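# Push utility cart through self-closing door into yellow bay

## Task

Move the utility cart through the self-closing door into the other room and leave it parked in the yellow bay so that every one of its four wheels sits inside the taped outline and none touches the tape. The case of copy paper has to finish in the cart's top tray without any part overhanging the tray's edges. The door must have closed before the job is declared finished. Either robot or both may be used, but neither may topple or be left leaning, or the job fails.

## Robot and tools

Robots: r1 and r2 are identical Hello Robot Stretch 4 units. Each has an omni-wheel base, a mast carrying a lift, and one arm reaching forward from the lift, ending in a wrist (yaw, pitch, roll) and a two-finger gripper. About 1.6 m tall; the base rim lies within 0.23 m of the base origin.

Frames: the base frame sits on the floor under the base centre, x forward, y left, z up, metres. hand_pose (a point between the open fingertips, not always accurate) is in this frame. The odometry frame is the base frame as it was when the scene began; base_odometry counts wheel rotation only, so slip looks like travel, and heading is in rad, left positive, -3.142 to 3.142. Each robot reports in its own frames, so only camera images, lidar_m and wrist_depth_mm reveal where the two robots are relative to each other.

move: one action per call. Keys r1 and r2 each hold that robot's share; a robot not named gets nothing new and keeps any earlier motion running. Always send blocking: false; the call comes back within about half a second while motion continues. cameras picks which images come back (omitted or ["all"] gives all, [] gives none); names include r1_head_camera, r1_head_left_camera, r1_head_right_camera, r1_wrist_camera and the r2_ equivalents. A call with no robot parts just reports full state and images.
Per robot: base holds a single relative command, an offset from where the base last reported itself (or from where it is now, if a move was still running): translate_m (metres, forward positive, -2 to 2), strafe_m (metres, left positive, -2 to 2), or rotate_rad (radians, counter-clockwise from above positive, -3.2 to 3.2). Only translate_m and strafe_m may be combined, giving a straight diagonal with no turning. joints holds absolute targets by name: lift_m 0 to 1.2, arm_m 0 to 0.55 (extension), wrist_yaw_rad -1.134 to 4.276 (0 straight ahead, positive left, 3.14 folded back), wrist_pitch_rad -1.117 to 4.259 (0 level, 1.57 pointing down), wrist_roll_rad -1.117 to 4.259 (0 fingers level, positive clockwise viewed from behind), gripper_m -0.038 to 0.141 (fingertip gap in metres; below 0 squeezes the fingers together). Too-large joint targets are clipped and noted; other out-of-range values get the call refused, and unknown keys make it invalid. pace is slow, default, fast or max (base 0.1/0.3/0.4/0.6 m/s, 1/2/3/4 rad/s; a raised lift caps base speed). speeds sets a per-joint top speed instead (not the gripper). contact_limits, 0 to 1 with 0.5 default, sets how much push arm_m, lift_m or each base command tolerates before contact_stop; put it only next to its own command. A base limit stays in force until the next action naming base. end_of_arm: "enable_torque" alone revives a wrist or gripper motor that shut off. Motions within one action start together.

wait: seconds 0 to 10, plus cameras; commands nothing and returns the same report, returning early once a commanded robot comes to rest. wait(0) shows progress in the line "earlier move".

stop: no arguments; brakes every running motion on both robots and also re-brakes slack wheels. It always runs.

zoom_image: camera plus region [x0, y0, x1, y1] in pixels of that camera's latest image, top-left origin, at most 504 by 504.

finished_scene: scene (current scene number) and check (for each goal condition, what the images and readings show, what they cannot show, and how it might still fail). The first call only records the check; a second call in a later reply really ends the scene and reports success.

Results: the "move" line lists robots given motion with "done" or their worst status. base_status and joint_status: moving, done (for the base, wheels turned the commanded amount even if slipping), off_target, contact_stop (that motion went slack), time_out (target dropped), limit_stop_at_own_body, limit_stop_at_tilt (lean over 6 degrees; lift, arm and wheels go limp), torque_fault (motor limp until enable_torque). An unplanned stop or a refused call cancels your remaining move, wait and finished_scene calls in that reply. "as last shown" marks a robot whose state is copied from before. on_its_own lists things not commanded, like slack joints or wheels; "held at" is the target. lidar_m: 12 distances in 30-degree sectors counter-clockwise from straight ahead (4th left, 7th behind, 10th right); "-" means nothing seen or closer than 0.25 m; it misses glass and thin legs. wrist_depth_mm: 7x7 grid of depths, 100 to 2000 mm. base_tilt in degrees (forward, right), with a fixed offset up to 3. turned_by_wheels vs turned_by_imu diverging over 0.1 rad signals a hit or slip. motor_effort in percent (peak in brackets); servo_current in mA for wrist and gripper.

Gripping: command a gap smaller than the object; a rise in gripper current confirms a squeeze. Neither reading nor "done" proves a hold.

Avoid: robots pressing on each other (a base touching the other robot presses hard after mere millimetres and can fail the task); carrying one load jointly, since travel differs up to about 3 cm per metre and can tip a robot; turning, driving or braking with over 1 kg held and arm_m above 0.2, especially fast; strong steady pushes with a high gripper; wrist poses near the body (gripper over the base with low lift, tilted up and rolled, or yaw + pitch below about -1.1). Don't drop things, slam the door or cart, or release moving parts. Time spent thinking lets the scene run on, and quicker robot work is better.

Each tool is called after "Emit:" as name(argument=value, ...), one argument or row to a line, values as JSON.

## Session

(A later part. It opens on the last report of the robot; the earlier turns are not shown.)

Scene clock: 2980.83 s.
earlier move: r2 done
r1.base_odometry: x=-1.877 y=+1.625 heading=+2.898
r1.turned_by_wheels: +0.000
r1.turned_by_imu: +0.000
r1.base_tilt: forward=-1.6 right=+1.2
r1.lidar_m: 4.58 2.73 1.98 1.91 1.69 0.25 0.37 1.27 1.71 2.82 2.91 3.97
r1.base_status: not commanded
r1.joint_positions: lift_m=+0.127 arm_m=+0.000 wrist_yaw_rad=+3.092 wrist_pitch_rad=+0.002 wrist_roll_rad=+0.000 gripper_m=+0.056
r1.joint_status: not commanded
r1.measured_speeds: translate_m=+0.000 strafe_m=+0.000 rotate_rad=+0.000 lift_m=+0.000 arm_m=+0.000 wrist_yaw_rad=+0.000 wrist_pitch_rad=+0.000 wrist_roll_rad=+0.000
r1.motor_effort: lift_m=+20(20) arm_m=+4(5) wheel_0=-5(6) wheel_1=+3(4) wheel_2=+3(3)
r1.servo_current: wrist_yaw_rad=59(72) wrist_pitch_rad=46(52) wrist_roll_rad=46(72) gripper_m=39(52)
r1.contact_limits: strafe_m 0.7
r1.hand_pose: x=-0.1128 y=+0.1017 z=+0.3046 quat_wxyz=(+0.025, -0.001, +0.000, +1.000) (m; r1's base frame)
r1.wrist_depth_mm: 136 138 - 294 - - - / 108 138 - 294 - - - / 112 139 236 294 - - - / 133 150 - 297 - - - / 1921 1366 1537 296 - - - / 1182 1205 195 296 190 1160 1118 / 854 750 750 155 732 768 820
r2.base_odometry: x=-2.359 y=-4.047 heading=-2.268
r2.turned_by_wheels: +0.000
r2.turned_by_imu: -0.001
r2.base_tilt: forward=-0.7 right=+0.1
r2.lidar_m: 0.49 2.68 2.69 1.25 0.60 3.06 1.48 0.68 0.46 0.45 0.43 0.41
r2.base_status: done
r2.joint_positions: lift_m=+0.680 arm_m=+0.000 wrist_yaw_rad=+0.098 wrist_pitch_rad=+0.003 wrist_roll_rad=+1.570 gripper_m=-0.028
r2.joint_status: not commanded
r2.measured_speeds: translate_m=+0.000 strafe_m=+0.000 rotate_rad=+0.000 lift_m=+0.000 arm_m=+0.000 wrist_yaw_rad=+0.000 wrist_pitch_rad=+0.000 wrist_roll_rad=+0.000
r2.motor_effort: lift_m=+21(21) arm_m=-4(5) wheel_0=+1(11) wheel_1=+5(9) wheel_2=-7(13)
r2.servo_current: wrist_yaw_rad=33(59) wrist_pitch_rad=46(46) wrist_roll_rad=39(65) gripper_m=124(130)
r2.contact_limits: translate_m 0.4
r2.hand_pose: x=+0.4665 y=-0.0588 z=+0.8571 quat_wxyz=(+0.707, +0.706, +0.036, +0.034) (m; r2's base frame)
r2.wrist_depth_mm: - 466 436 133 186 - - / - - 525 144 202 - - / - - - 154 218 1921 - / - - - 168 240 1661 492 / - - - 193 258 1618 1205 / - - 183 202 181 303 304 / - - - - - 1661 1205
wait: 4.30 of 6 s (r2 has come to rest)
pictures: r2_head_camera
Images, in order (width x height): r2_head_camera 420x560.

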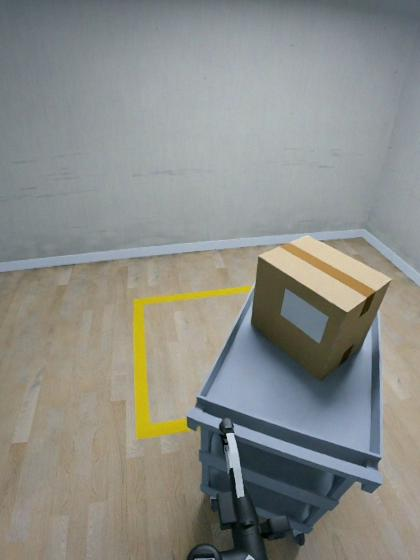

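Emit:
move(
  blocking=false,
  cameras=[],
  r2={"joints": {"gripper_m": 0.09}, "pace": "default"},
)

Emit:
wait(
  seconds=3,
  cameras=[],
)

Emit:
move(
  blocking=false,
  cameras=[],
  r2={"base": {"translate_m": -0.05}, "pace": "slow"},
)

Emit:
wait(
  seconds=2,
  cameras=[],
)

Emit:
move(
  blocking=false,
  cameras=[],
  r2={"joints": {"wrist_yaw_rad": -0.7}, "pace": "default"},
)

Emit:
wait(
  seconds=2,
  cameras=["r2_head_camera", "r2_head_right_camera"],
)

Emit:
zoom_image(
  camera="r2_head_camera",
  region=[100, 260, 420, 540],
)

Scene clock: 3079.00 s.
move: r2 moving
r1.base_odometry: x=-1.877 y=+1.625 heading=+2.898
r1.turned_by_wheels: +0.000
r1.turned_by_imu: +0.000
r1.base_tilt: forward=-1.5 right=+1.3
r1.lidar_m: 4.59 2.77 2.00 1.92 1.69 0.25 0.36 1.28 1.73 2.81 2.93 3.96
r1.base_status: not commanded
r1.joint_positions: lift_m=+0.127 arm_m=+0.000 wrist_yaw_rad=+3.092 wrist_pitch_rad=+0.002 wrist_roll_rad=+0.000 gripper_m=+0.056
r1.joint_status: not commanded
r1.measured_speeds: translate_m=+0.000 strafe_m=+0.000 rotate_rad=+0.000 lift_m=+0.000 arm_m=+0.000 wrist_yaw_rad=+0.000 wrist_pitch_rad=+0.000 wrist_roll_rad=+0.000
r1.motor_effort: lift_m=+20(20) arm_m=+4(4) wheel_0=-5(6) wheel_1=+4(4) wheel_2=+3(3)
r1.servo_current: wrist_yaw_rad=46(65) wrist_pitch_rad=46(52) wrist_roll_rad=46(52) gripper_m=39(46)
r1.contact_limits: strafe_m 0.7
r1.hand_pose: x=-0.1128 y=+0.1017 z=+0.3046 quat_wxyz=(+0.025, -0.001, +0.000, +1.000) (m; r1's base frame)
r1.wrist_depth_mm: 136 138 - 294 - - - / 108 138 - 296 - - - / 112 138 236 296 - - - / 133 150 - 297 - - - / 1921 1366 1576 296 - - - / 1182 1182 194 294 189 1138 1160 / 831 759 768 155 741 778 809
r2.base_odometry: x=-2.359 y=-4.047 heading=-2.268
r2.turned_by_wheels: +0.000
r2.turned_by_imu: +0.000
r2.base_tilt: forward=-0.7 right=+0.1
r2.lidar_m: 0.48 2.70 2.65 1.27 0.60 3.06 1.50 0.70 0.45 0.44 0.44 0.41
r2.base_status: not commanded
r2.joint_positions: lift_m=+0.680 arm_m=+0.000 wrist_yaw_rad=+0.098 wrist_pitch_rad=+0.003 wrist_roll_rad=+1.570 gripper_m=-0.003
r2.joint_status: gripper_m moving
r2.measured_speeds: translate_m=+0.000 strafe_m=+0.000 rotate_rad=+0.000 lift_m=+0.000 arm_m=+0.000 wrist_yaw_rad=+0.000 wrist_pitch_rad=+0.000 wrist_roll_rad=+0.000
r2.motor_effort: lift_m=+21(21) arm_m=-4(5) wheel_0=+1(2) wheel_1=+5(5) wheel_2=-7(7)
r2.servo_current: wrist_yaw_rad=46(52) wrist_pitch_rad=39(46) wrist_roll_rad=46(52) gripper_m=59(130)
r2.contact_limits: translate_m 0.4
r2.hand_pose: x=+0.4665 y=-0.0588 z=+0.8571 quat_wxyz=(+0.707, +0.706, +0.036, +0.034) (m; r2's base frame)
r2.wrist_depth_mm: - 466 442 135 188 - - / - - 525 147 204 - - / - - - 156 222 1808 - / - - - 178 241 1618 488 / - - - 199 267 1618 1205 / - - 189 207 183 307 310 / - - - - - 1661 1205
pictures: none
No camera images: "cameras" was empty.

Scene clock: 3080.37 s.
earlier move: r2 done
r1.base_odometry: x=-1.877 y=+1.625 heading=+2.898
r1.turned_by_wheels: +0.000
r1.turned_by_imu: +0.000
r1.base_tilt: forward=-1.6 right=+1.3
r1.lidar_m: 4.59 2.74 1.99 1.93 1.68 0.25 0.42 1.29 1.69 2.81 2.90 3.98
r1.base_status: not commanded
r1.joint_positions: lift_m=+0.127 arm_m=+0.000 wrist_yaw_rad=+3.092 wrist_pitch_rad=+0.002 wrist_roll_rad=+0.000 gripper_m=+0.056
r1.joint_status: not commanded
r1.measured_speeds: translate_m=+0.000 strafe_m=+0.000 rotate_rad=+0.000 lift_m=+0.000 arm_m=+0.000 wrist_yaw_rad=+0.000 wrist_pitch_rad=+0.000 wrist_roll_rad=+0.000
r1.motor_effort: lift_m=+20(20) arm_m=+4(4) wheel_0=-5(6) wheel_1=+4(4) wheel_2=+3(3)
r1.servo_current: wrist_yaw_rad=65(65) wrist_pitch_rad=46(52) wrist_roll_rad=52(72) gripper_m=39(52)
r1.contact_limits: strafe_m 0.7
r1.hand_pose: x=-0.1128 y=+0.1017 z=+0.3046 quat_wxyz=(+0.025, -0.001, +0.000, +1.000) (m; r1's base frame)
r1.wrist_depth_mm: 136 138 - 293 - - - / 108 138 - 296 - - - / 112 138 236 296 - - - / 133 150 - 294 - - - / 1983 1336 1537 296 - - - / 1182 1229 195 296 190 1118 1138 / 842 750 759 156 741 768 820
r2.base_odometry: x=-2.359 y=-4.047 heading=-2.268
r2.turned_by_wheels: +0.000
r2.turned_by_imu: +0.000
r2.base_tilt: forward=-0.7 right=+0.1
r2.lidar_m: 0.48 2.68 2.67 1.27 0.60 3.10 1.49 0.70 0.43 0.43 0.46 0.40
r2.base_status: not commanded
r2.joint_positions: lift_m=+0.680 arm_m=+0.000 wrist_yaw_rad=+0.098 wrist_pitch_rad=+0.003 wrist_roll_rad=+1.570 gripper_m=+0.090
r2.joint_status: all done
r2.measured_speeds: translate_m=+0.000 strafe_m=+0.000 rotate_rad=+0.000 lift_m=+0.000 arm_m=+0.000 wrist_yaw_rad=+0.000 wrist_pitch_rad=+0.000 wrist_roll_rad=+0.000
r2.motor_effort: lift_m=+21(21) arm_m=-4(5) wheel_0=+1(2) wheel_1=+4(5) wheel_2=-6(7)
r2.servo_current: wrist_yaw_rad=46(59) wrist_pitch_rad=46(46) wrist_roll_rad=46(59) gripper_m=52(130)
r2.contact_limits: translate_m 0.4
r2.hand_pose: x=+0.4665 y=-0.0588 z=+0.8571 quat_wxyz=(+0.707, +0.706, +0.036, +0.034) (m; r2's base frame)
r2.wrist_depth_mm: - 477 449 139 192 - - / - - 539 149 208 - - / - - - 165 227 1863 - / - - - 181 249 1863 488 / - - - 205 276 1618 1138 / - - 191 221 191 314 1160 / - - - - - 1756 1182
wait: 1.37 of 3 s (r2 has come to rest)
pictures: none
No camera images: "cameras" was empty.

Scene clock: 3080.87 s.
move: r2 moving
r1.base_odometry: x=-1.877 y=+1.625 heading=+2.898
r1.turned_by_wheels: +0.000
r1.turned_by_imu: +0.000
r1.base_tilt: forward=-1.5 right=+1.3
r1.lidar_m: 4.57 2.75 2.02 1.91 1.70 0.25 0.40 1.27 1.71 2.81 2.90 3.93
r1.base_status: not commanded
r1.joint_positions: lift_m=+0.127 arm_m=+0.000 wrist_yaw_rad=+3.092 wrist_pitch_rad=+0.002 wrist_roll_rad=+0.000 gripper_m=+0.056
r1.joint_status: not commanded
r1.measured_speeds: translate_m=+0.000 strafe_m=+0.000 rotate_rad=+0.000 lift_m=+0.000 arm_m=+0.000 wrist_yaw_rad=+0.000 wrist_pitch_rad=+0.000 wrist_roll_rad=+0.000
r1.motor_effort: lift_m=+20(20) arm_m=+4(4) wheel_0=-5(6) wheel_1=+3(4) wheel_2=+3(3)
r1.servo_current: wrist_yaw_rad=39(65) wrist_pitch_rad=46(46) wrist_roll_rad=52(59) gripper_m=39(46)
r1.contact_limits: strafe_m 0.7
r1.hand_pose: x=-0.1128 y=+0.1017 z=+0.3046 quat_wxyz=(+0.025, -0.001, +0.000, +1.000) (m; r1's base frame)
r1.wrist_depth_mm: 136 138 - 293 - - - / 108 138 - 294 - - - / 112 139 236 296 - - - / 133 150 - 297 - - - / 1921 1281 1499 297 - - - / 1182 1229 195 296 189 1138 1138 / 854 759 750 156 741 778 820
r2.base_odometry: x=-2.351 y=-4.038 heading=-2.268
r2.turned_by_wheels: +0.000
r2.turned_by_imu: +0.000
r2.base_tilt: forward=-0.7 right=+0.0
r2.lidar_m: 0.49 2.71 2.68 1.17 0.58 3.09 - 0.69 0.45 0.42 0.45 0.43
r2.base_status: translate_m moving
r2.joint_positions: lift_m=+0.680 arm_m=+0.000 wrist_yaw_rad=+0.098 wrist_pitch_rad=+0.003 wrist_roll_rad=+1.570 gripper_m=+0.090
r2.joint_status: not commanded
r2.measured_speeds: translate_m=-0.047 strafe_m=+0.000 rotate_rad=+0.000 lift_m=+0.000 arm_m=+0.000 wrist_yaw_rad=+0.000 wrist_pitch_rad=+0.000 wrist_roll_rad=+0.000
r2.motor_effort: lift_m=+21(21) arm_m=-4(5) wheel_0=-8(8) wheel_1=-6(6) wheel_2=+8(9)
r2.servo_current: wrist_yaw_rad=46(46) wrist_pitch_rad=33(46) wrist_roll_rad=46(59) gripper_m=46(59)
r2.hand_pose: x=+0.4665 y=-0.0588 z=+0.8571 quat_wxyz=(+0.707, +0.706, +0.036, +0.034) (m; r2's base frame)
r2.wrist_depth_mm: - 484 455 148 202 - - / - - 544 160 219 - - / - - - 178 237 1808 - / - - - 196 265 1863 480 / - - - 282 289 1397 1060 / - - 191 234 190 327 1138 / - - - - - 1708 1160
pictures: none
No camera images: "cameras" was empty.

Scene clock: 3082.07 s.
earlier move: r2 done
r1.base_odometry: x=-1.877 y=+1.625 heading=+2.898
r1.turned_by_wheels: +0.000
r1.turned_by_imu: +0.000
r1.base_tilt: forward=-1.6 right=+1.3
r1.lidar_m: 4.60 2.78 2.02 1.92 1.70 0.25 0.36 1.24 1.73 2.80 2.91 3.93
r1.base_status: not commanded
r1.joint_positions: lift_m=+0.127 arm_m=+0.000 wrist_yaw_rad=+3.092 wrist_pitch_rad=+0.002 wrist_roll_rad=+0.000 gripper_m=+0.056
r1.joint_status: not commanded
r1.measured_speeds: translate_m=+0.000 strafe_m=+0.000 rotate_rad=+0.000 lift_m=+0.000 arm_m=+0.000 wrist_yaw_rad=+0.000 wrist_pitch_rad=+0.000 wrist_roll_rad=+0.000
r1.motor_effort: lift_m=+20(20) arm_m=+4(4) wheel_0=-6(6) wheel_1=+4(4) wheel_2=+3(3)
r1.servo_current: wrist_yaw_rad=59(65) wrist_pitch_rad=39(52) wrist_roll_rad=72(72) gripper_m=46(52)
r1.contact_limits: strafe_m 0.7
r1.hand_pose: x=-0.1128 y=+0.1017 z=+0.3046 quat_wxyz=(+0.025, -0.001, +0.000, +1.000) (m; r1's base frame)
r1.wrist_depth_mm: 136 138 - 293 - - - / 108 138 - 294 - - - / 112 138 236 296 - - - / 134 150 - 294 - - - / 1921 1281 1537 297 - - - / 1205 1182 194 298 190 1182 1118 / 854 750 759 155 759 768 820
r2.base_odometry: x=-2.327 y=-4.009 heading=-2.269
r2.turned_by_wheels: +0.000
r2.turned_by_imu: +0.000
r2.base_tilt: forward=-0.7 right=+0.1
r2.lidar_m: 0.49 2.74 2.67 0.80 0.58 3.04 - 0.72 0.45 0.42 0.51 0.46
r2.base_status: done
r2.joint_positions: lift_m=+0.680 arm_m=+0.000 wrist_yaw_rad=+0.098 wrist_pitch_rad=+0.003 wrist_roll_rad=+1.570 gripper_m=+0.090
r2.joint_status: not commanded
r2.measured_speeds: translate_m=+0.000 strafe_m=+0.000 rotate_rad=+0.000 lift_m=+0.000 arm_m=+0.000 wrist_yaw_rad=+0.000 wrist_pitch_rad=+0.000 wrist_roll_rad=+0.000
r2.motor_effort: lift_m=+21(21) arm_m=-4(5) wheel_0=-5(10) wheel_1=-5(8) wheel_2=+6(9)
r2.servo_current: wrist_yaw_rad=33(52) wrist_pitch_rad=46(46) wrist_roll_rad=52(59) gripper_m=46(59)
r2.hand_pose: x=+0.4665 y=-0.0588 z=+0.8571 quat_wxyz=(+0.707, +0.706, +0.036, +0.034) (m; r2's base frame)
r2.wrist_depth_mm: - - 477 180 234 778 - / - - 574 199 253 831 - / - - - 217 281 - - / - - - 294 315 1708 500 / - - - 319 349 373 370 / - - 191 293 192 1464 1182 / - - - - - 1756 1205
wait: 1.20 of 2 s (r2 has come to rest)
pictures: none
No camera images: "cameras" was empty.

Scene clock: 3082.57 s.
move: r2 moving
r1.base_odometry: x=-1.877 y=+1.625 heading=+2.898
r1.turned_by_wheels: +0.000
r1.turned_by_imu: +0.000
r1.base_tilt: forward=-1.5 right=+1.3
r1.lidar_m: 4.60 2.76 2.02 1.90 1.69 0.25 0.40 1.24 1.70 2.80 2.91 3.94
r1.base_status: not commanded
r1.joint_positions: lift_m=+0.127 arm_m=+0.000 wrist_yaw_rad=+3.092 wrist_pitch_rad=+0.002 wrist_roll_rad=+0.000 gripper_m=+0.056
r1.joint_status: not commanded
r1.measured_speeds: translate_m=+0.000 strafe_m=+0.000 rotate_rad=+0.000 lift_m=+0.000 arm_m=+0.000 wrist_yaw_rad=+0.000 wrist_pitch_rad=+0.000 wrist_roll_rad=+0.000
r1.motor_effort: lift_m=+20(20) arm_m=+4(4) wheel_0=-5(6) wheel_1=+4(4) wheel_2=+3(3)
r1.servo_current: wrist_yaw_rad=59(59) wrist_pitch_rad=39(46) wrist_roll_rad=65(72) gripper_m=39(46)
r1.contact_limits: strafe_m 0.7
r1.hand_pose: x=-0.1128 y=+0.1017 z=+0.3046 quat_wxyz=(+0.025, -0.001, +0.000, +1.000) (m; r1's base frame)
r1.wrist_depth_mm: 136 138 - 293 - - - / 108 138 - 294 - - - / 112 139 236 294 - - - / 133 150 - 296 - - - / 1921 1281 1576 297 - - - / 1205 1205 195 296 189 1138 1118 / 842 750 750 155 750 778 809
r2.base_odometry: x=-2.327 y=-4.009 heading=-2.269
r2.turned_by_wheels: +0.000
r2.turned_by_imu: +0.000
r2.base_tilt: forward=-0.7 right=+0.0
r2.lidar_m: 0.49 2.76 2.68 0.83 0.58 3.08 - 0.72 0.45 0.42 0.52 0.47
r2.base_status: not commanded
r2.joint_positions: lift_m=+0.680 arm_m=+0.000 wrist_yaw_rad=-0.463 wrist_pitch_rad=+0.003 wrist_roll_rad=+1.570 gripper_m=+0.090
r2.joint_status: wrist_yaw_rad moving
r2.measured_speeds: translate_m=+0.000 strafe_m=+0.000 rotate_rad=+0.000 lift_m=+0.000 arm_m=+0.000 wrist_yaw_rad=-1.740 wrist_pitch_rad=+0.000 wrist_roll_rad=+0.000
r2.motor_effort: lift_m=+21(21) arm_m=-5(5) wheel_0=-5(5) wheel_1=-5(5) wheel_2=+5(6)
r2.servo_current: wrist_yaw_rad=111(111) wrist_pitch_rad=39(46) wrist_roll_rad=52(52) gripper_m=46(59)
r2.hand_pose: x=+0.3899 y=-0.2071 z=+0.8571 quat_wxyz=(+0.688, +0.688, -0.161, -0.163) (m; r2's base frame)
r2.wrist_depth_mm: - - - 251 - 1366 1160 / - - - 309 315 634 332 / - - 707 312 312 904 - / - - 554 314 315 917 - / - - 574 317 319 904 - / - - 193 259 190 - - / - - - - - 1863 -
pictures: none
No camera images: "cameras" was empty.

Scene clock: 3083.13 s.
earlier move: r2 done
r1.base_odometry: x=-1.877 y=+1.625 heading=+2.898
r1.turned_by_wheels: +0.000
r1.turned_by_imu: +0.000
r1.base_tilt: forward=-1.5 right=+1.3
r1.lidar_m: 4.58 2.77 2.01 1.90 1.70 0.25 0.38 1.24 1.71 2.83 2.92 3.98
r1.base_status: not commanded
r1.joint_positions: lift_m=+0.127 arm_m=+0.000 wrist_yaw_rad=+3.092 wrist_pitch_rad=+0.002 wrist_roll_rad=+0.000 gripper_m=+0.056
r1.joint_status: not commanded
r1.measured_speeds: translate_m=+0.000 strafe_m=+0.000 rotate_rad=+0.000 lift_m=+0.000 arm_m=+0.000 wrist_yaw_rad=+0.000 wrist_pitch_rad=+0.000 wrist_roll_rad=+0.000
r1.motor_effort: lift_m=+20(20) arm_m=+4(4) wheel_0=-5(6) wheel_1=+3(4) wheel_2=+3(3)
r1.servo_current: wrist_yaw_rad=59(59) wrist_pitch_rad=39(46) wrist_roll_rad=33(72) gripper_m=46(46)
r1.contact_limits: strafe_m 0.7
r1.hand_pose: x=-0.1128 y=+0.1017 z=+0.3046 quat_wxyz=(+0.025, -0.001, +0.000, +1.000) (m; r1's base frame)
r1.wrist_depth_mm: 136 138 - 291 - - - / 108 138 - 296 - - - / 112 139 236 296 - - - / 133 150 - 296 - - - / 1983 1308 1576 296 - - - / 1229 1205 195 296 189 1160 1118 / 854 750 759 155 741 768 820
r2.base_odometry: x=-2.327 y=-4.009 heading=-2.269
r2.turned_by_wheels: +0.000
r2.turned_by_imu: +0.000
r2.base_tilt: forward=-0.6 right=+0.1
r2.lidar_m: 0.48 2.75 2.69 0.85 0.59 3.10 - 0.71 0.46 0.41 0.51 0.46
r2.base_status: not commanded
r2.joint_positions: lift_m=+0.680 arm_m=+0.000 wrist_yaw_rad=-0.697 wrist_pitch_rad=+0.003 wrist_roll_rad=+1.570 gripper_m=+0.090
r2.joint_status: all done
r2.measured_speeds: translate_m=+0.000 strafe_m=+0.000 rotate_rad=+0.000 lift_m=+0.000 arm_m=+0.000 wrist_yaw_rad=+0.000 wrist_pitch_rad=+0.000 wrist_roll_rad=+0.000
r2.motor_effort: lift_m=+21(21) arm_m=-4(5) wheel_0=-5(5) wheel_1=-5(5) wheel_2=+6(6)
r2.servo_current: wrist_yaw_rad=46(111) wrist_pitch_rad=39(52) wrist_roll_rad=46(52) gripper_m=52(59)
r2.hand_pose: x=+0.3359 y=-0.2522 z=+0.8571 quat_wxyz=(+0.665, +0.665, -0.240, -0.243) (m; r2's base frame)
r2.wrist_depth_mm: - - - - - 1708 1160 / - - - - - 1661 1182 / - - - - - 1756 1205 / - - - 362 373 373 373 / - - - 355 353 904 - / - - 193 289 192 - - / - - 574 - - - -
wait: 0.57 of 2 s (r2 has come to rest)
pictures: r2_head_camera, r2_head_right_camera
Images, in order (width x height): r2_head_camera 420x560, r2_head_right_camera 420x672.

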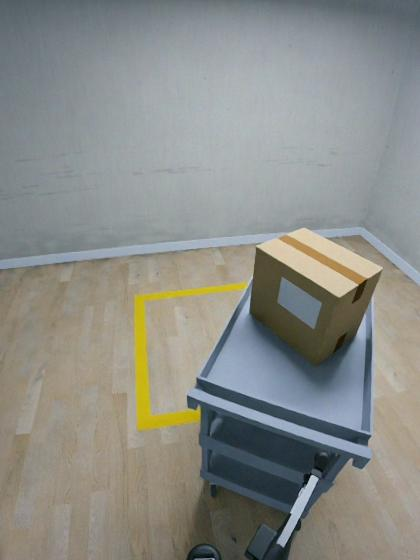

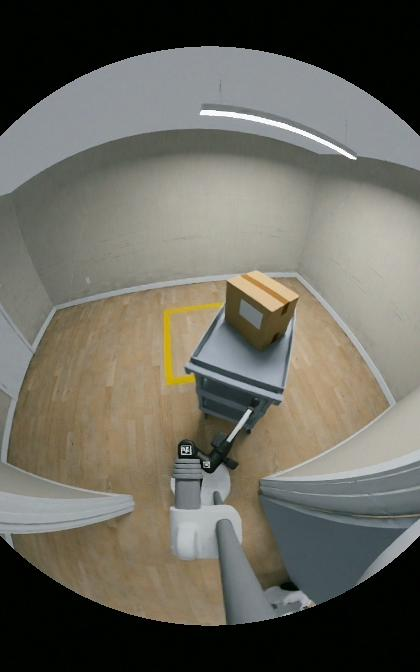

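Scaled by 1.575 from the camera's 420x560 image, which has a finer 1200x1600 frame.

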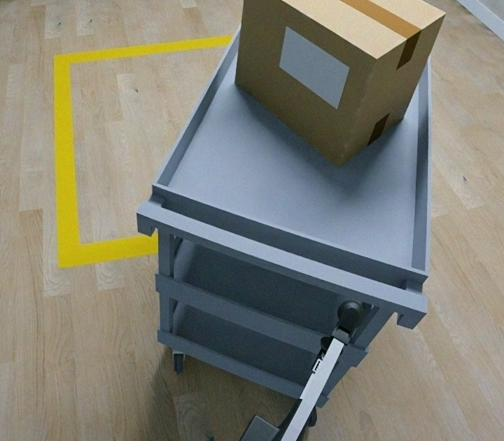

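Emit:
move(
  blocking=false,
  cameras=[],
  r2={"base": {"translate_m": 0.08, "strafe_m": -0.065}, "pace": "slow", "contact_limits": {"translate_m": 0.2}},
)

Emit:
wait(
  seconds=3,
  cameras=["r2_head_camera"],
)

Emit:
zoom_image(
  camera="r2_head_camera",
  region=[180, 360, 420, 560],
)

Scene clock: 3103.33 s.
move: r2 moving
r1.base_odometry: x=-1.877 y=+1.625 heading=+2.898
r1.turned_by_wheels: +0.000
r1.turned_by_imu: +0.000
r1.base_tilt: forward=-1.6 right=+1.3
r1.lidar_m: 4.59 2.76 2.00 1.90 1.67 0.25 0.39 1.25 1.69 2.81 2.93 3.96
r1.base_status: not commanded
r1.joint_positions: lift_m=+0.127 arm_m=+0.000 wrist_yaw_rad=+3.092 wrist_pitch_rad=+0.002 wrist_roll_rad=+0.000 gripper_m=+0.056
r1.joint_status: not commanded
r1.measured_speeds: translate_m=+0.000 strafe_m=+0.000 rotate_rad=+0.000 lift_m=+0.000 arm_m=+0.000 wrist_yaw_rad=+0.000 wrist_pitch_rad=+0.000 wrist_roll_rad=+0.000
r1.motor_effort: lift_m=+20(20) arm_m=+4(4) wheel_0=-6(6) wheel_1=+4(4) wheel_2=+3(3)
r1.servo_current: wrist_yaw_rad=59(59) wrist_pitch_rad=46(46) wrist_roll_rad=52(59) gripper_m=46(46)
r1.contact_limits: strafe_m 0.7
r1.hand_pose: x=-0.1128 y=+0.1017 z=+0.3046 quat_wxyz=(+0.025, -0.001, +0.000, +1.000) (m; r1's base frame)
r1.wrist_depth_mm: 136 138 - 294 - - - / 108 138 - 294 - - - / 112 139 236 296 - - - / 133 150 - 297 - - - / - 1308 1537 296 - - - / 1205 1229 195 296 189 1138 1138 / 866 759 759 155 741 768 809
r2.base_odometry: x=-2.340 y=-4.011 heading=-2.269
r2.turned_by_wheels: +0.000
r2.turned_by_imu: +0.000
r2.base_tilt: forward=-0.7 right=+0.1
r2.lidar_m: 0.46 2.74 2.68 0.90 0.59 3.09 - 0.70 0.45 0.43 0.48 0.44
r2.base_status: translate_m moving; strafe_m moving
r2.joint_positions: lift_m=+0.680 arm_m=+0.000 wrist_yaw_rad=-0.697 wrist_pitch_rad=+0.003 wrist_roll_rad=+1.570 gripper_m=+0.090
r2.joint_status: not commanded
r2.measured_speeds: translate_m=+0.041 strafe_m=-0.033 rotate_rad=+0.000 lift_m=+0.000 arm_m=+0.000 wrist_yaw_rad=+0.000 wrist_pitch_rad=+0.000 wrist_roll_rad=+0.000
r2.motor_effort: lift_m=+21(21) arm_m=-4(4) wheel_0=+7(8) wheel_1=-5(6) wheel_2=-8(10)
r2.servo_current: wrist_yaw_rad=39(65) wrist_pitch_rad=39(46) wrist_roll_rad=52(52) gripper_m=46(52)
r2.contact_limits: translate_m 0.2
r2.hand_pose: x=+0.3359 y=-0.2522 z=+0.8571 quat_wxyz=(+0.665, +0.665, -0.240, -0.243) (m; r2's base frame)
r2.wrist_depth_mm: - - - - - 1708 1160 / - - - - - 1756 1205 / - - - - - 1756 1205 / - - - 349 364 366 364 / - - - 343 345 917 - / - - 193 279 193 - - / - - 559 - - - -
pictures: none
No camera images: "cameras" was empty.

Scene clock: 3105.07 s.
earlier move: r2 done
r1.base_odometry: x=-1.877 y=+1.625 heading=+2.898
r1.turned_by_wheels: +0.000
r1.turned_by_imu: +0.000
r1.base_tilt: forward=-1.6 right=+1.3
r1.lidar_m: 4.57 2.78 2.02 1.92 1.68 0.25 0.40 1.30 1.72 2.81 2.92 3.95
r1.base_status: not commanded
r1.joint_positions: lift_m=+0.127 arm_m=+0.000 wrist_yaw_rad=+3.092 wrist_pitch_rad=+0.002 wrist_roll_rad=+0.000 gripper_m=+0.056
r1.joint_status: not commanded
r1.measured_speeds: translate_m=+0.000 strafe_m=+0.000 rotate_rad=+0.000 lift_m=+0.000 arm_m=+0.000 wrist_yaw_rad=+0.000 wrist_pitch_rad=+0.000 wrist_roll_rad=+0.000
r1.motor_effort: lift_m=+20(20) arm_m=+4(4) wheel_0=-6(6) wheel_1=+4(4) wheel_2=+3(3)
r1.servo_current: wrist_yaw_rad=59(65) wrist_pitch_rad=46(52) wrist_roll_rad=59(65) gripper_m=39(46)
r1.contact_limits: strafe_m 0.7
r1.hand_pose: x=-0.1128 y=+0.1017 z=+0.3046 quat_wxyz=(+0.025, -0.001, +0.000, +1.000) (m; r1's base frame)
r1.wrist_depth_mm: 136 138 - 293 - - - / 108 138 - 294 - - - / 112 138 236 297 - - - / 133 150 - 296 - - - / 1863 1464 1397 296 - - - / 1205 1205 195 296 189 1160 1118 / 854 750 759 155 750 768 820
r2.base_odometry: x=-2.428 y=-4.028 heading=-2.269
r2.turned_by_wheels: +0.000
r2.turned_by_imu: +0.000
r2.base_tilt: forward=-0.7 right=+0.1
r2.lidar_m: 0.37 2.66 2.76 1.49 0.66 3.16 1.35 0.55 0.40 0.38 0.40 0.36
r2.base_status: done
r2.joint_positions: lift_m=+0.680 arm_m=+0.000 wrist_yaw_rad=-0.697 wrist_pitch_rad=+0.003 wrist_roll_rad=+1.570 gripper_m=+0.090
r2.joint_status: not commanded
r2.measured_speeds: translate_m=+0.000 strafe_m=+0.000 rotate_rad=+0.000 lift_m=+0.000 arm_m=+0.000 wrist_yaw_rad=+0.000 wrist_pitch_rad=+0.000 wrist_roll_rad=+0.000
r2.motor_effort: lift_m=+21(21) arm_m=-4(5) wheel_0=+5(10) wheel_1=-4(7) wheel_2=-6(10)
r2.servo_current: wrist_yaw_rad=52(65) wrist_pitch_rad=39(46) wrist_roll_rad=46(59) gripper_m=52(59)
r2.contact_limits: translate_m 0.2
r2.hand_pose: x=+0.3359 y=-0.2522 z=+0.8571 quat_wxyz=(+0.665, +0.665, -0.240, -0.243) (m; r2's base frame)
r2.wrist_depth_mm: - - - - - 1708 1182 / - - - - - 1708 1205 / - - - 211 - 1708 1182 / - - - 206 264 273 272 / - - - 198 255 809 - / - - 192 190 194 - - / - - 455 - - 778 -
wait: 1.73 of 3 s (r2 has come to rest)
pictures: r2_head_camera
Images, in order (width x height): r2_head_camera 420x560.

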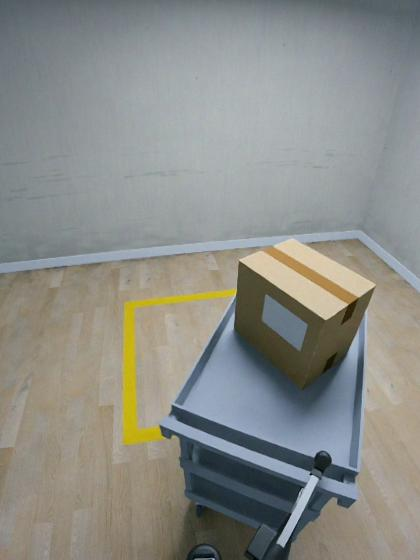

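Scaled by 2.100 from the camera's 420x560 image, which has a finer 1200x1600 frame.

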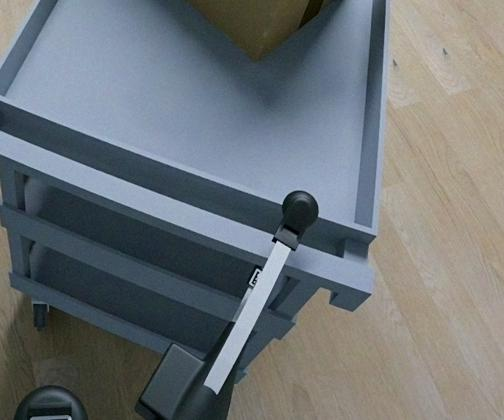

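Emit:
move(
  blocking=false,
  cameras=[],
  r2={"base": {"translate_m": -0.014}, "joints": {"gripper_m": -0.03}, "pace": "slow"},
)

Emit:
wait(
  seconds=4,
  cameras=["r2_head_camera"],
)

Emit:
zoom_image(
  camera="r2_head_camera",
  region=[180, 360, 420, 560],
)

Scene clock: 3115.43 s.
move: r2 moving
r1.base_odometry: x=-1.877 y=+1.625 heading=+2.898
r1.turned_by_wheels: +0.000
r1.turned_by_imu: +0.000
r1.base_tilt: forward=-1.5 right=+1.3
r1.lidar_m: 4.59 2.76 2.02 1.91 1.69 0.25 0.38 1.28 1.69 2.81 2.91 3.96
r1.base_status: not commanded
r1.joint_positions: lift_m=+0.127 arm_m=+0.000 wrist_yaw_rad=+3.092 wrist_pitch_rad=+0.002 wrist_roll_rad=+0.000 gripper_m=+0.056
r1.joint_status: not commanded
r1.measured_speeds: translate_m=+0.000 strafe_m=+0.000 rotate_rad=+0.000 lift_m=+0.000 arm_m=+0.000 wrist_yaw_rad=+0.000 wrist_pitch_rad=+0.000 wrist_roll_rad=+0.000
r1.motor_effort: lift_m=+20(20) arm_m=+4(4) wheel_0=-5(6) wheel_1=+4(4) wheel_2=+3(3)
r1.servo_current: wrist_yaw_rad=59(59) wrist_pitch_rad=39(52) wrist_roll_rad=59(59) gripper_m=39(46)
r1.contact_limits: strafe_m 0.7
r1.hand_pose: x=-0.1128 y=+0.1017 z=+0.3046 quat_wxyz=(+0.025, -0.001, +0.000, +1.000) (m; r1's base frame)
r1.wrist_depth_mm: 136 138 - 293 - - - / 108 138 1983 294 - - - / 112 138 236 296 - - - / 133 150 - 297 - - - / 1983 1397 1397 296 - - - / 1205 1205 195 294 189 1160 1138 / 842 741 750 155 732 768 809
r2.base_odometry: x=-2.421 y=-4.020 heading=-2.270
r2.turned_by_wheels: +0.000
r2.turned_by_imu: +0.000
r2.base_tilt: forward=-0.7 right=+0.1
r2.lidar_m: 0.36 2.69 2.74 1.36 0.65 3.15 1.34 0.57 0.38 0.35 0.40 0.37
r2.base_status: translate_m moving
r2.joint_positions: lift_m=+0.680 arm_m=+0.000 wrist_yaw_rad=-0.697 wrist_pitch_rad=+0.003 wrist_roll_rad=+1.570 gripper_m=+0.081
r2.joint_status: gripper_m moving
r2.measured_speeds: translate_m=-0.027 strafe_m=+0.000 rotate_rad=+0.000 lift_m=+0.000 arm_m=+0.000 wrist_yaw_rad=+0.000 wrist_pitch_rad=+0.000 wrist_roll_rad=+0.000
r2.motor_effort: lift_m=+21(21) arm_m=-4(4) wheel_0=-5(7) wheel_1=-5(6) wheel_2=+5(10)
r2.servo_current: wrist_yaw_rad=46(52) wrist_pitch_rad=39(46) wrist_roll_rad=52(52) gripper_m=65(98)
r2.hand_pose: x=+0.3359 y=-0.2522 z=+0.8571 quat_wxyz=(+0.665, +0.665, -0.240, -0.243) (m; r2's base frame)
r2.wrist_depth_mm: - - - - - 1661 1182 / - - - - - 1708 1205 / - - - 220 - 1708 1160 / - - - 214 273 282 286 / - - - 208 264 842 - / - - 196 200 191 - - / - - 462 - - - -
pictures: none
No camera images: "cameras" was empty.

Scene clock: 3119.07 s.
earlier move: r2 done
r1.base_odometry: x=-1.877 y=+1.625 heading=+2.898
r1.turned_by_wheels: +0.000
r1.turned_by_imu: +0.000
r1.base_tilt: forward=-1.6 right=+1.3
r1.lidar_m: 4.60 2.76 2.01 1.91 1.70 0.25 0.39 1.32 1.73 2.82 2.94 3.94
r1.base_status: not commanded
r1.joint_positions: lift_m=+0.127 arm_m=+0.000 wrist_yaw_rad=+3.092 wrist_pitch_rad=+0.002 wrist_roll_rad=+0.000 gripper_m=+0.056
r1.joint_status: not commanded
r1.measured_speeds: translate_m=+0.000 strafe_m=+0.000 rotate_rad=+0.000 lift_m=+0.000 arm_m=+0.000 wrist_yaw_rad=+0.000 wrist_pitch_rad=+0.000 wrist_roll_rad=+0.000
r1.motor_effort: lift_m=+20(20) arm_m=+4(4) wheel_0=-5(6) wheel_1=+4(4) wheel_2=+3(3)
r1.servo_current: wrist_yaw_rad=33(72) wrist_pitch_rad=39(52) wrist_roll_rad=39(59) gripper_m=39(46)
r1.contact_limits: strafe_m 0.7
r1.hand_pose: x=-0.1128 y=+0.1017 z=+0.3046 quat_wxyz=(+0.025, -0.001, +0.000, +1.000) (m; r1's base frame)
r1.wrist_depth_mm: 136 138 - 293 - - - / 108 138 1808 294 - - - / 112 139 236 296 - - - / 133 150 - 296 - - - / 1983 1397 1430 297 - - - / 1205 1229 195 296 189 1138 1138 / 842 759 759 155 741 768 820
r2.base_odometry: x=-2.419 y=-4.018 heading=-2.269
r2.turned_by_wheels: +0.000
r2.turned_by_imu: +0.001
r2.base_tilt: forward=-0.7 right=+0.1
r2.lidar_m: 0.39 2.72 2.74 1.33 0.65 3.20 1.37 0.56 0.37 0.38 0.40 0.37
r2.base_status: done
r2.joint_positions: lift_m=+0.680 arm_m=+0.000 wrist_yaw_rad=-0.697 wrist_pitch_rad=+0.003 wrist_roll_rad=+1.570 gripper_m=-0.028
r2.joint_status: all done
r2.measured_speeds: translate_m=+0.000 strafe_m=+0.000 rotate_rad=+0.000 lift_m=+0.000 arm_m=+0.000 wrist_yaw_rad=+0.000 wrist_pitch_rad=+0.000 wrist_roll_rad=+0.000
r2.motor_effort: lift_m=+21(21) arm_m=-4(5) wheel_0=-4(7) wheel_1=-5(6) wheel_2=+6(10)
r2.servo_current: wrist_yaw_rad=52(59) wrist_pitch_rad=39(46) wrist_roll_rad=46(59) gripper_m=137(221)
r2.hand_pose: x=+0.3359 y=-0.2522 z=+0.8571 quat_wxyz=(+0.665, +0.665, -0.240, -0.243) (m; r2's base frame)
r2.wrist_depth_mm: - - - - - 1661 1182 / - - - - - 1708 1205 / - - - 212 - 1708 1205 / - - - 207 264 273 272 / - - - 201 257 820 - / - - 183 193 179 - - / - 153 455 - - - -
wait: 3.63 of 4 s (r2 has come to rest)
pictures: r2_head_camera
Images, in order (width x height): r2_head_camera 420x560.

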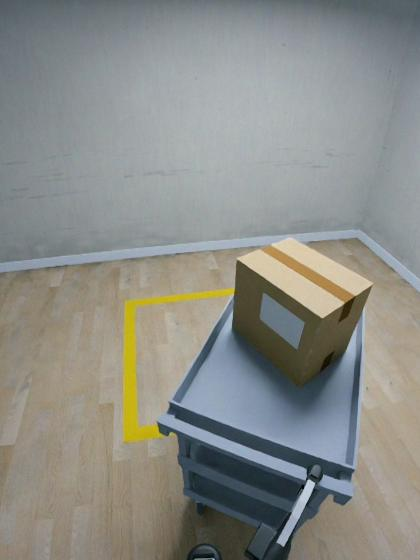

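Scaled by 2.100 from the camera's 420x560 image, which has a finer 1200x1600 frame.

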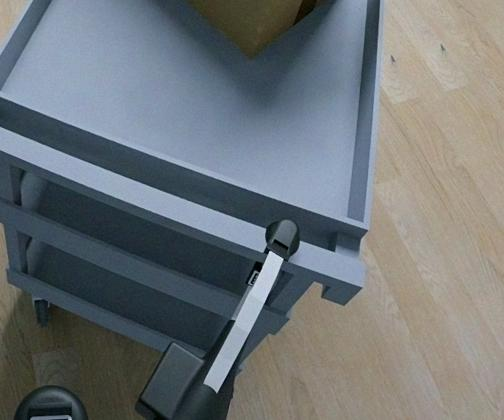

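Emit:
move(
  blocking=false,
  cameras=[],
  r2={"base": {"translate_m": 0.25, "strafe_m": -0.035}, "pace": "slow", "contact_limits": {"translate_m": 0.4}},
)

Emit:
wait(
  seconds=5,
  cameras=["r2_head_camera"],
)

Emit:
zoom_image(
  camera="r2_head_camera",
  region=[60, 220, 420, 560],
)

Scene clock: 3130.03 s.
move: r2 moving
r1.base_odometry: x=-1.877 y=+1.625 heading=+2.898
r1.turned_by_wheels: +0.000
r1.turned_by_imu: +0.000
r1.base_tilt: forward=-1.6 right=+1.3
r1.lidar_m: 4.60 2.75 2.01 1.91 1.67 0.25 0.40 1.32 1.70 2.81 2.93 3.93
r1.base_status: not commanded
r1.joint_positions: lift_m=+0.127 arm_m=+0.000 wrist_yaw_rad=+3.092 wrist_pitch_rad=+0.002 wrist_roll_rad=+0.000 gripper_m=+0.056
r1.joint_status: not commanded
r1.measured_speeds: translate_m=+0.000 strafe_m=+0.000 rotate_rad=+0.000 lift_m=+0.000 arm_m=+0.000 wrist_yaw_rad=+0.000 wrist_pitch_rad=+0.000 wrist_roll_rad=+0.000
r1.motor_effort: lift_m=+20(20) arm_m=+4(4) wheel_0=-5(6) wheel_1=+4(4) wheel_2=+3(3)
r1.servo_current: wrist_yaw_rad=52(59) wrist_pitch_rad=39(46) wrist_roll_rad=46(59) gripper_m=39(46)
r1.contact_limits: strafe_m 0.7
r1.hand_pose: x=-0.1128 y=+0.1017 z=+0.3046 quat_wxyz=(+0.025, -0.001, +0.000, +1.000) (m; r1's base frame)
r1.wrist_depth_mm: 136 137 - 293 - - - / 108 138 1863 294 - - - / 112 139 236 296 - - - / 133 150 - 296 - - - / 1921 1464 1430 296 - - - / 1205 1182 195 297 189 1118 1118 / 854 741 759 155 741 778 809
r2.base_odometry: x=-2.428 y=-4.026 heading=-2.269
r2.turned_by_wheels: +0.000
r2.turned_by_imu: +0.001
r2.base_tilt: forward=-0.7 right=+0.1
r2.lidar_m: 0.37 2.68 2.79 2.53 0.67 3.17 1.36 0.55 0.38 0.39 0.39 0.35
r2.base_status: translate_m moving; strafe_m moving
r2.joint_positions: lift_m=+0.680 arm_m=+0.000 wrist_yaw_rad=-0.701 wrist_pitch_rad=+0.003 wrist_roll_rad=+1.570 gripper_m=-0.029
r2.joint_status: not commanded
r2.measured_speeds: translate_m=+0.048 strafe_m=-0.007 rotate_rad=-0.001 lift_m=+0.000 arm_m=+0.000 wrist_yaw_rad=-0.008 wrist_pitch_rad=+0.000 wrist_roll_rad=+0.000
r2.motor_effort: lift_m=+21(21) arm_m=-4(5) wheel_0=+6(6) wheel_1=+6(6) wheel_2=-12(12)
r2.servo_current: wrist_yaw_rad=39(59) wrist_pitch_rad=39(52) wrist_roll_rad=52(65) gripper_m=124(143)
r2.contact_limits: translate_m 0.4
r2.hand_pose: x=+0.3349 y=-0.2528 z=+0.8571 quat_wxyz=(+0.664, +0.664, -0.242, -0.244) (m; r2's base frame)
r2.wrist_depth_mm: - - - - - 1708 1182 / - - - - - 1708 1182 / - - - 208 - 1756 1205 / - - - 204 259 271 268 / - - - 196 253 831 - / - - 182 187 180 - - / - 452 452 - - - -
pictures: none
No camera images: "cameras" was empty.

Scene clock: 3133.33 s.
earlier move: r2 done
r1.base_odometry: x=-1.877 y=+1.625 heading=+2.898
r1.turned_by_wheels: +0.000
r1.turned_by_imu: +0.000
r1.base_tilt: forward=-1.5 right=+1.3
r1.lidar_m: 4.59 2.76 2.00 1.92 1.67 0.25 0.39 1.53 1.70 2.81 2.90 3.94
r1.base_status: not commanded
r1.joint_positions: lift_m=+0.127 arm_m=+0.000 wrist_yaw_rad=+3.092 wrist_pitch_rad=+0.002 wrist_roll_rad=+0.000 gripper_m=+0.056
r1.joint_status: not commanded
r1.measured_speeds: translate_m=+0.000 strafe_m=+0.000 rotate_rad=+0.000 lift_m=+0.000 arm_m=+0.000 wrist_yaw_rad=+0.000 wrist_pitch_rad=+0.000 wrist_roll_rad=+0.000
r1.motor_effort: lift_m=+20(20) arm_m=+4(4) wheel_0=-5(6) wheel_1=+4(4) wheel_2=+3(3)
r1.servo_current: wrist_yaw_rad=46(72) wrist_pitch_rad=46(52) wrist_roll_rad=33(72) gripper_m=39(52)
r1.contact_limits: strafe_m 0.7
r1.hand_pose: x=-0.1128 y=+0.1017 z=+0.3046 quat_wxyz=(+0.025, -0.001, +0.000, +1.000) (m; r1's base frame)
r1.wrist_depth_mm: 136 138 - 293 - - - / 108 138 1863 294 - - - / 112 139 243 296 - - - / 133 150 - 296 - - - / 1921 1863 1661 298 - - - / 1205 1205 195 296 189 1160 1138 / 854 750 750 155 741 778 820
r2.base_odometry: x=-2.606 y=-4.186 heading=-2.269
r2.turned_by_wheels: +0.000
r2.turned_by_imu: +0.000
r2.base_tilt: forward=-0.7 right=+0.1
r2.lidar_m: 0.39 2.45 2.82 2.59 0.82 3.43 1.52 0.49 0.45 0.99 0.38 0.37
r2.base_status: done
r2.joint_positions: lift_m=+0.680 arm_m=+0.000 wrist_yaw_rad=-0.703 wrist_pitch_rad=+0.003 wrist_roll_rad=+1.570 gripper_m=-0.029
r2.joint_status: not commanded
r2.measured_speeds: translate_m=+0.000 strafe_m=+0.000 rotate_rad=+0.000 lift_m=+0.000 arm_m=+0.000 wrist_yaw_rad=+0.000 wrist_pitch_rad=+0.000 wrist_roll_rad=+0.000
r2.motor_effort: lift_m=+20(21) arm_m=+5(5) wheel_0=+6(10) wheel_1=+4(7) wheel_2=-7(17)
r2.servo_current: wrist_yaw_rad=59(59) wrist_pitch_rad=46(52) wrist_roll_rad=52(65) gripper_m=78(143)
r2.contact_limits: translate_m 0.4
r2.hand_pose: x=+0.3343 y=-0.2531 z=+0.8572 quat_wxyz=(+0.664, +0.664, -0.242, -0.245) (m; r2's base frame)
r2.wrist_depth_mm: - - - - - 1661 1160 / - - - - - 1708 1205 / - - - 179 238 1576 1205 / - - - 177 236 244 - / - - 559 176 234 820 - / - - 187 174 180 - - / - - 477 - - - -
wait: 3.30 of 5 s (r2 has come to rest)
pictures: r2_head_camera
Images, in order (width x height): r2_head_camera 420x560.

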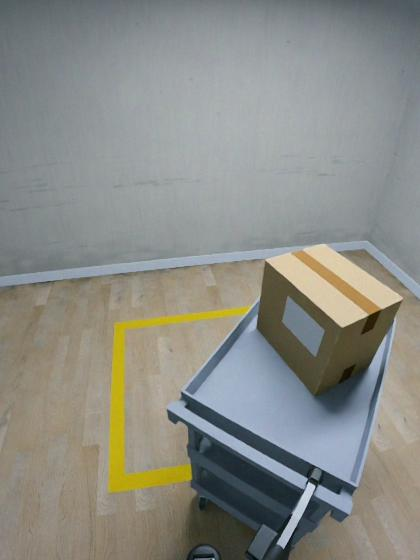

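Scaled by 1.400 from the camera's 420x560 image, which has a finer 1200x1600 frame.

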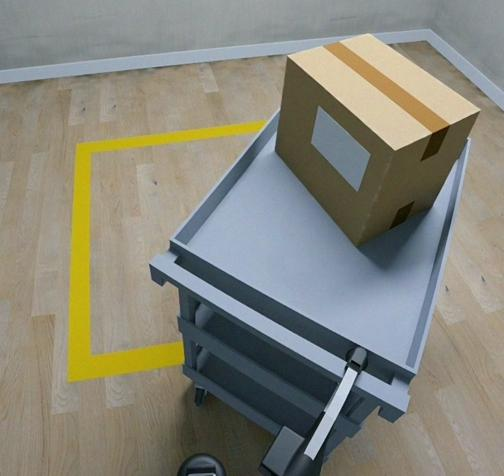

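Emit:
move(
  blocking=false,
  cameras=[],
  r2={"joints": {"gripper_m": 0.1}, "pace": "default"},
)

Emit:
wait(
  seconds=3,
  cameras=[],
)

Emit:
move(
  blocking=false,
  cameras=[],
  r2={"base": {"translate_m": -0.1}, "pace": "slow"},
)

Emit:
wait(
  seconds=3,
  cameras=["r2_head_camera", "r2_head_left_camera"],
)

Scene clock: 3252.53 s.
move: r2 moving
r1.base_odometry: x=-1.877 y=+1.625 heading=+2.898
r1.turned_by_wheels: +0.000
r1.turned_by_imu: +0.000
r1.base_tilt: forward=-1.5 right=+1.3
r1.lidar_m: 4.61 2.77 2.01 1.92 1.68 0.25 0.37 1.52 1.69 2.81 2.91 3.93
r1.base_status: not commanded
r1.joint_positions: lift_m=+0.127 arm_m=+0.000 wrist_yaw_rad=+3.092 wrist_pitch_rad=+0.002 wrist_roll_rad=+0.000 gripper_m=+0.056
r1.joint_status: not commanded
r1.measured_speeds: translate_m=+0.000 strafe_m=+0.000 rotate_rad=+0.000 lift_m=+0.000 arm_m=+0.000 wrist_yaw_rad=+0.000 wrist_pitch_rad=+0.000 wrist_roll_rad=+0.000
r1.motor_effort: lift_m=+20(20) arm_m=+4(4) wheel_0=-5(5) wheel_1=+4(4) wheel_2=+3(3)
r1.servo_current: wrist_yaw_rad=52(59) wrist_pitch_rad=33(52) wrist_roll_rad=52(59) gripper_m=33(46)
r1.contact_limits: strafe_m 0.7
r1.hand_pose: x=-0.1128 y=+0.1017 z=+0.3046 quat_wxyz=(+0.025, -0.001, +0.000, +1.000) (m; r1's base frame)
r1.wrist_depth_mm: 136 138 - 294 - - - / 108 138 1863 296 - - - / 112 139 245 296 - - - / 133 150 - 296 - - - / - 1983 1576 297 - - - / 1182 1205 194 297 189 1138 1138 / 842 741 741 156 741 768 809
r2.base_odometry: x=-2.606 y=-4.186 heading=-2.269
r2.turned_by_wheels: +0.000
r2.turned_by_imu: +0.001
r2.base_tilt: forward=-0.6 right=+0.1
r2.lidar_m: 0.39 2.44 2.80 2.56 0.82 3.47 1.54 0.50 0.49 1.00 0.35 0.35
r2.base_status: not commanded
r2.joint_positions: lift_m=+0.680 arm_m=+0.000 wrist_yaw_rad=-0.703 wrist_pitch_rad=+0.003 wrist_roll_rad=+1.570 gripper_m=-0.003
r2.joint_status: gripper_m moving
r2.measured_speeds: translate_m=+0.000 strafe_m=+0.000 rotate_rad=+0.000 lift_m=+0.000 arm_m=+0.000 wrist_yaw_rad=+0.000 wrist_pitch_rad=+0.000 wrist_roll_rad=+0.000
r2.motor_effort: lift_m=+20(20) arm_m=+5(5) wheel_0=+6(6) wheel_1=+4(4) wheel_2=-6(7)
r2.servo_current: wrist_yaw_rad=46(59) wrist_pitch_rad=46(46) wrist_roll_rad=46(52) gripper_m=91(91)
r2.contact_limits: translate_m 0.4
r2.hand_pose: x=+0.3343 y=-0.2531 z=+0.8572 quat_wxyz=(+0.664, +0.664, -0.242, -0.245) (m; r2's base frame)
r2.wrist_depth_mm: - - - - - 1708 1160 / - - - - - 1708 1182 / - - - 182 240 1618 1205 / - - - 181 239 246 - / - - 554 180 238 831 - / - - 189 178 184 - - / - - 484 - 235 - -
pictures: none
No camera images: "cameras" was empty.

Scene clock: 3254.00 s.
earlier move: r2 done
r1.base_odometry: x=-1.877 y=+1.625 heading=+2.898
r1.turned_by_wheels: +0.000
r1.turned_by_imu: +0.000
r1.base_tilt: forward=-1.6 right=+1.3
r1.lidar_m: 4.60 2.76 2.01 1.89 1.67 0.25 0.39 1.53 1.69 2.81 2.91 3.93
r1.base_status: not commanded
r1.joint_positions: lift_m=+0.127 arm_m=+0.000 wrist_yaw_rad=+3.092 wrist_pitch_rad=+0.002 wrist_roll_rad=+0.000 gripper_m=+0.056
r1.joint_status: not commanded
r1.measured_speeds: translate_m=+0.000 strafe_m=+0.000 rotate_rad=+0.000 lift_m=+0.000 arm_m=+0.000 wrist_yaw_rad=+0.000 wrist_pitch_rad=+0.000 wrist_roll_rad=+0.000
r1.motor_effort: lift_m=+20(20) arm_m=+4(4) wheel_0=-5(6) wheel_1=+4(4) wheel_2=+3(3)
r1.servo_current: wrist_yaw_rad=46(65) wrist_pitch_rad=46(52) wrist_roll_rad=59(65) gripper_m=46(46)
r1.contact_limits: strafe_m 0.7
r1.hand_pose: x=-0.1128 y=+0.1017 z=+0.3046 quat_wxyz=(+0.025, -0.001, +0.000, +1.000) (m; r1's base frame)
r1.wrist_depth_mm: 135 138 - 293 - - - / 108 138 1921 296 - - - / 112 139 243 296 - - - / 134 150 - 296 - - - / 1983 1863 1618 296 - - - / 1205 1205 195 294 189 1160 1118 / 831 759 759 156 750 778 820
r2.base_odometry: x=-2.606 y=-4.186 heading=-2.269
r2.turned_by_wheels: +0.000
r2.turned_by_imu: +0.000
r2.base_tilt: forward=-0.7 right=+0.1
r2.lidar_m: 0.41 2.44 2.86 2.60 0.83 3.47 1.52 0.49 0.46 0.98 0.38 0.36
r2.base_status: not commanded
r2.joint_positions: lift_m=+0.680 arm_m=+0.000 wrist_yaw_rad=-0.703 wrist_pitch_rad=+0.003 wrist_roll_rad=+1.570 gripper_m=+0.100
r2.joint_status: all done
r2.measured_speeds: translate_m=+0.000 strafe_m=+0.000 rotate_rad=+0.000 lift_m=+0.000 arm_m=+0.000 wrist_yaw_rad=+0.000 wrist_pitch_rad=+0.000 wrist_roll_rad=+0.000
r2.motor_effort: lift_m=+20(20) arm_m=+5(5) wheel_0=+6(6) wheel_1=+4(4) wheel_2=-7(7)
r2.servo_current: wrist_yaw_rad=39(59) wrist_pitch_rad=39(46) wrist_roll_rad=59(72) gripper_m=52(117)
r2.contact_limits: translate_m 0.4
r2.hand_pose: x=+0.3343 y=-0.2531 z=+0.8572 quat_wxyz=(+0.664, +0.664, -0.242, -0.245) (m; r2's base frame)
r2.wrist_depth_mm: - - - - - 1708 1182 / - - - - - 1756 1182 / - - - 186 247 1661 1182 / - - - 185 244 251 - / - - 559 184 242 831 - / - - 193 182 183 - - / - - - - - - -
wait: 1.47 of 3 s (r2 has come to rest)
pictures: none
No camera images: "cameras" was empty.

Scene clock: 3254.50 s.
move: r2 moving
r1.base_odometry: x=-1.877 y=+1.625 heading=+2.898
r1.turned_by_wheels: +0.000
r1.turned_by_imu: +0.000
r1.base_tilt: forward=-1.6 right=+1.3
r1.lidar_m: 4.59 2.74 2.02 1.91 1.68 0.25 0.40 1.53 1.69 2.80 2.90 3.92
r1.base_status: not commanded
r1.joint_positions: lift_m=+0.127 arm_m=+0.000 wrist_yaw_rad=+3.092 wrist_pitch_rad=+0.002 wrist_roll_rad=+0.000 gripper_m=+0.056
r1.joint_status: not commanded
r1.measured_speeds: translate_m=+0.000 strafe_m=+0.000 rotate_rad=+0.000 lift_m=+0.000 arm_m=+0.000 wrist_yaw_rad=+0.000 wrist_pitch_rad=+0.000 wrist_roll_rad=+0.000
r1.motor_effort: lift_m=+20(20) arm_m=+4(4) wheel_0=-5(6) wheel_1=+4(4) wheel_2=+3(3)
r1.servo_current: wrist_yaw_rad=59(72) wrist_pitch_rad=39(52) wrist_roll_rad=46(59) gripper_m=39(46)
r1.contact_limits: strafe_m 0.7
r1.hand_pose: x=-0.1128 y=+0.1017 z=+0.3046 quat_wxyz=(+0.025, -0.001, +0.000, +1.000) (m; r1's base frame)
r1.wrist_depth_mm: 136 138 - 294 - - - / 108 138 1863 293 - - - / 112 139 243 296 - - - / 134 150 - 296 - - - / 1983 1983 1576 297 - - - / 1160 1205 195 296 189 1160 1078 / 842 759 759 156 750 778 820
r2.base_odometry: x=-2.599 y=-4.177 heading=-2.270
r2.turned_by_wheels: +0.000
r2.turned_by_imu: +0.000
r2.base_tilt: forward=-0.7 right=+0.1
r2.lidar_m: 0.41 2.47 2.83 2.57 0.81 3.44 1.52 0.48 0.44 0.94 0.38 0.38
r2.base_status: translate_m moving
r2.joint_positions: lift_m=+0.680 arm_m=+0.000 wrist_yaw_rad=-0.702 wrist_pitch_rad=+0.002 wrist_roll_rad=+1.570 gripper_m=+0.100
r2.joint_status: not commanded
r2.measured_speeds: translate_m=-0.048 strafe_m=+0.000 rotate_rad=-0.001 lift_m=+0.000 arm_m=+0.000 wrist_yaw_rad=+0.000 wrist_pitch_rad=+0.000 wrist_roll_rad=+0.000
r2.motor_effort: lift_m=+18(20) arm_m=+5(5) wheel_0=-6(8) wheel_1=-6(7) wheel_2=+8(10)
r2.servo_current: wrist_yaw_rad=46(59) wrist_pitch_rad=39(46) wrist_roll_rad=46(59) gripper_m=46(59)
r2.hand_pose: x=+0.3345 y=-0.2530 z=+0.8575 quat_wxyz=(+0.664, +0.664, -0.242, -0.244) (m; r2's base frame)
r2.wrist_depth_mm: - - - - - 1708 1160 / - - - - - 1708 1205 / - - - - - 1756 1205 / - - - 193 253 258 259 / - - 580 192 251 842 - / - - 196 190 195 - - / - - 500 - - - -
pictures: none
No camera images: "cameras" was empty.

Scene clock: 3256.30 s.
earlier move: r2 done
r1.base_odometry: x=-1.877 y=+1.625 heading=+2.898
r1.turned_by_wheels: +0.000
r1.turned_by_imu: +0.000
r1.base_tilt: forward=-1.6 right=+1.3
r1.lidar_m: 4.59 2.76 2.00 1.92 1.69 0.25 0.38 1.51 1.71 2.81 2.92 3.94
r1.base_status: not commanded
r1.joint_positions: lift_m=+0.127 arm_m=+0.000 wrist_yaw_rad=+3.092 wrist_pitch_rad=+0.002 wrist_roll_rad=+0.000 gripper_m=+0.056
r1.joint_status: not commanded
r1.measured_speeds: translate_m=+0.000 strafe_m=+0.000 rotate_rad=+0.000 lift_m=+0.000 arm_m=+0.000 wrist_yaw_rad=+0.000 wrist_pitch_rad=+0.000 wrist_roll_rad=+0.000
r1.motor_effort: lift_m=+20(20) arm_m=+4(4) wheel_0=-5(6) wheel_1=+4(4) wheel_2=+3(3)
r1.servo_current: wrist_yaw_rad=52(78) wrist_pitch_rad=46(52) wrist_roll_rad=33(59) gripper_m=46(46)
r1.contact_limits: strafe_m 0.7
r1.hand_pose: x=-0.1128 y=+0.1017 z=+0.3046 quat_wxyz=(+0.025, -0.001, +0.000, +1.000) (m; r1's base frame)
r1.wrist_depth_mm: 136 138 - 293 - - - / 108 138 - 294 - - - / 112 138 244 296 - - - / 133 150 - 296 - - - / 1921 1921 1537 297 - - - / 1182 1205 195 297 189 1160 1118 / 854 759 759 155 750 778 809
r2.base_odometry: x=-2.542 y=-4.110 heading=-2.269
r2.turned_by_wheels: +0.000
r2.turned_by_imu: +0.000
r2.base_tilt: forward=-0.7 right=+0.0
r2.lidar_m: 0.48 2.52 2.80 2.58 0.76 3.23 1.40 0.47 0.41 0.75 2.19 0.44
r2.base_status: done
r2.joint_positions: lift_m=+0.680 arm_m=+0.000 wrist_yaw_rad=-0.702 wrist_pitch_rad=+0.002 wrist_roll_rad=+1.570 gripper_m=+0.100
r2.joint_status: not commanded
r2.measured_speeds: translate_m=+0.000 strafe_m=+0.000 rotate_rad=+0.000 lift_m=+0.000 arm_m=+0.000 wrist_yaw_rad=+0.000 wrist_pitch_rad=+0.000 wrist_roll_rad=+0.000
r2.motor_effort: lift_m=+18(20) arm_m=+5(5) wheel_0=-4(9) wheel_1=-4(8) wheel_2=+5(10)
r2.servo_current: wrist_yaw_rad=46(59) wrist_pitch_rad=46(46) wrist_roll_rad=65(65) gripper_m=46(59)
r2.hand_pose: x=+0.3345 y=-0.2530 z=+0.8575 quat_wxyz=(+0.664, +0.664, -0.242, -0.244) (m; r2's base frame)
r2.wrist_depth_mm: - - - - - 1661 1205 / - - - - - 1708 1182 / - - - - - 1708 1205 / - - - - - 1756 1205 / - - - 322 322 327 - / - - 196 262 189 - - / - - 554 - - - -
wait: 1.80 of 3 s (r2 has come to rest)
pictures: r2_head_camera, r2_head_left_camera
Images, in order (width x height): r2_head_camera 420x560, r2_head_left_camera 420x672.

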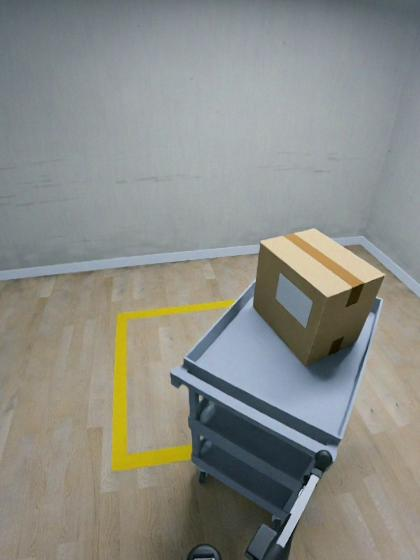

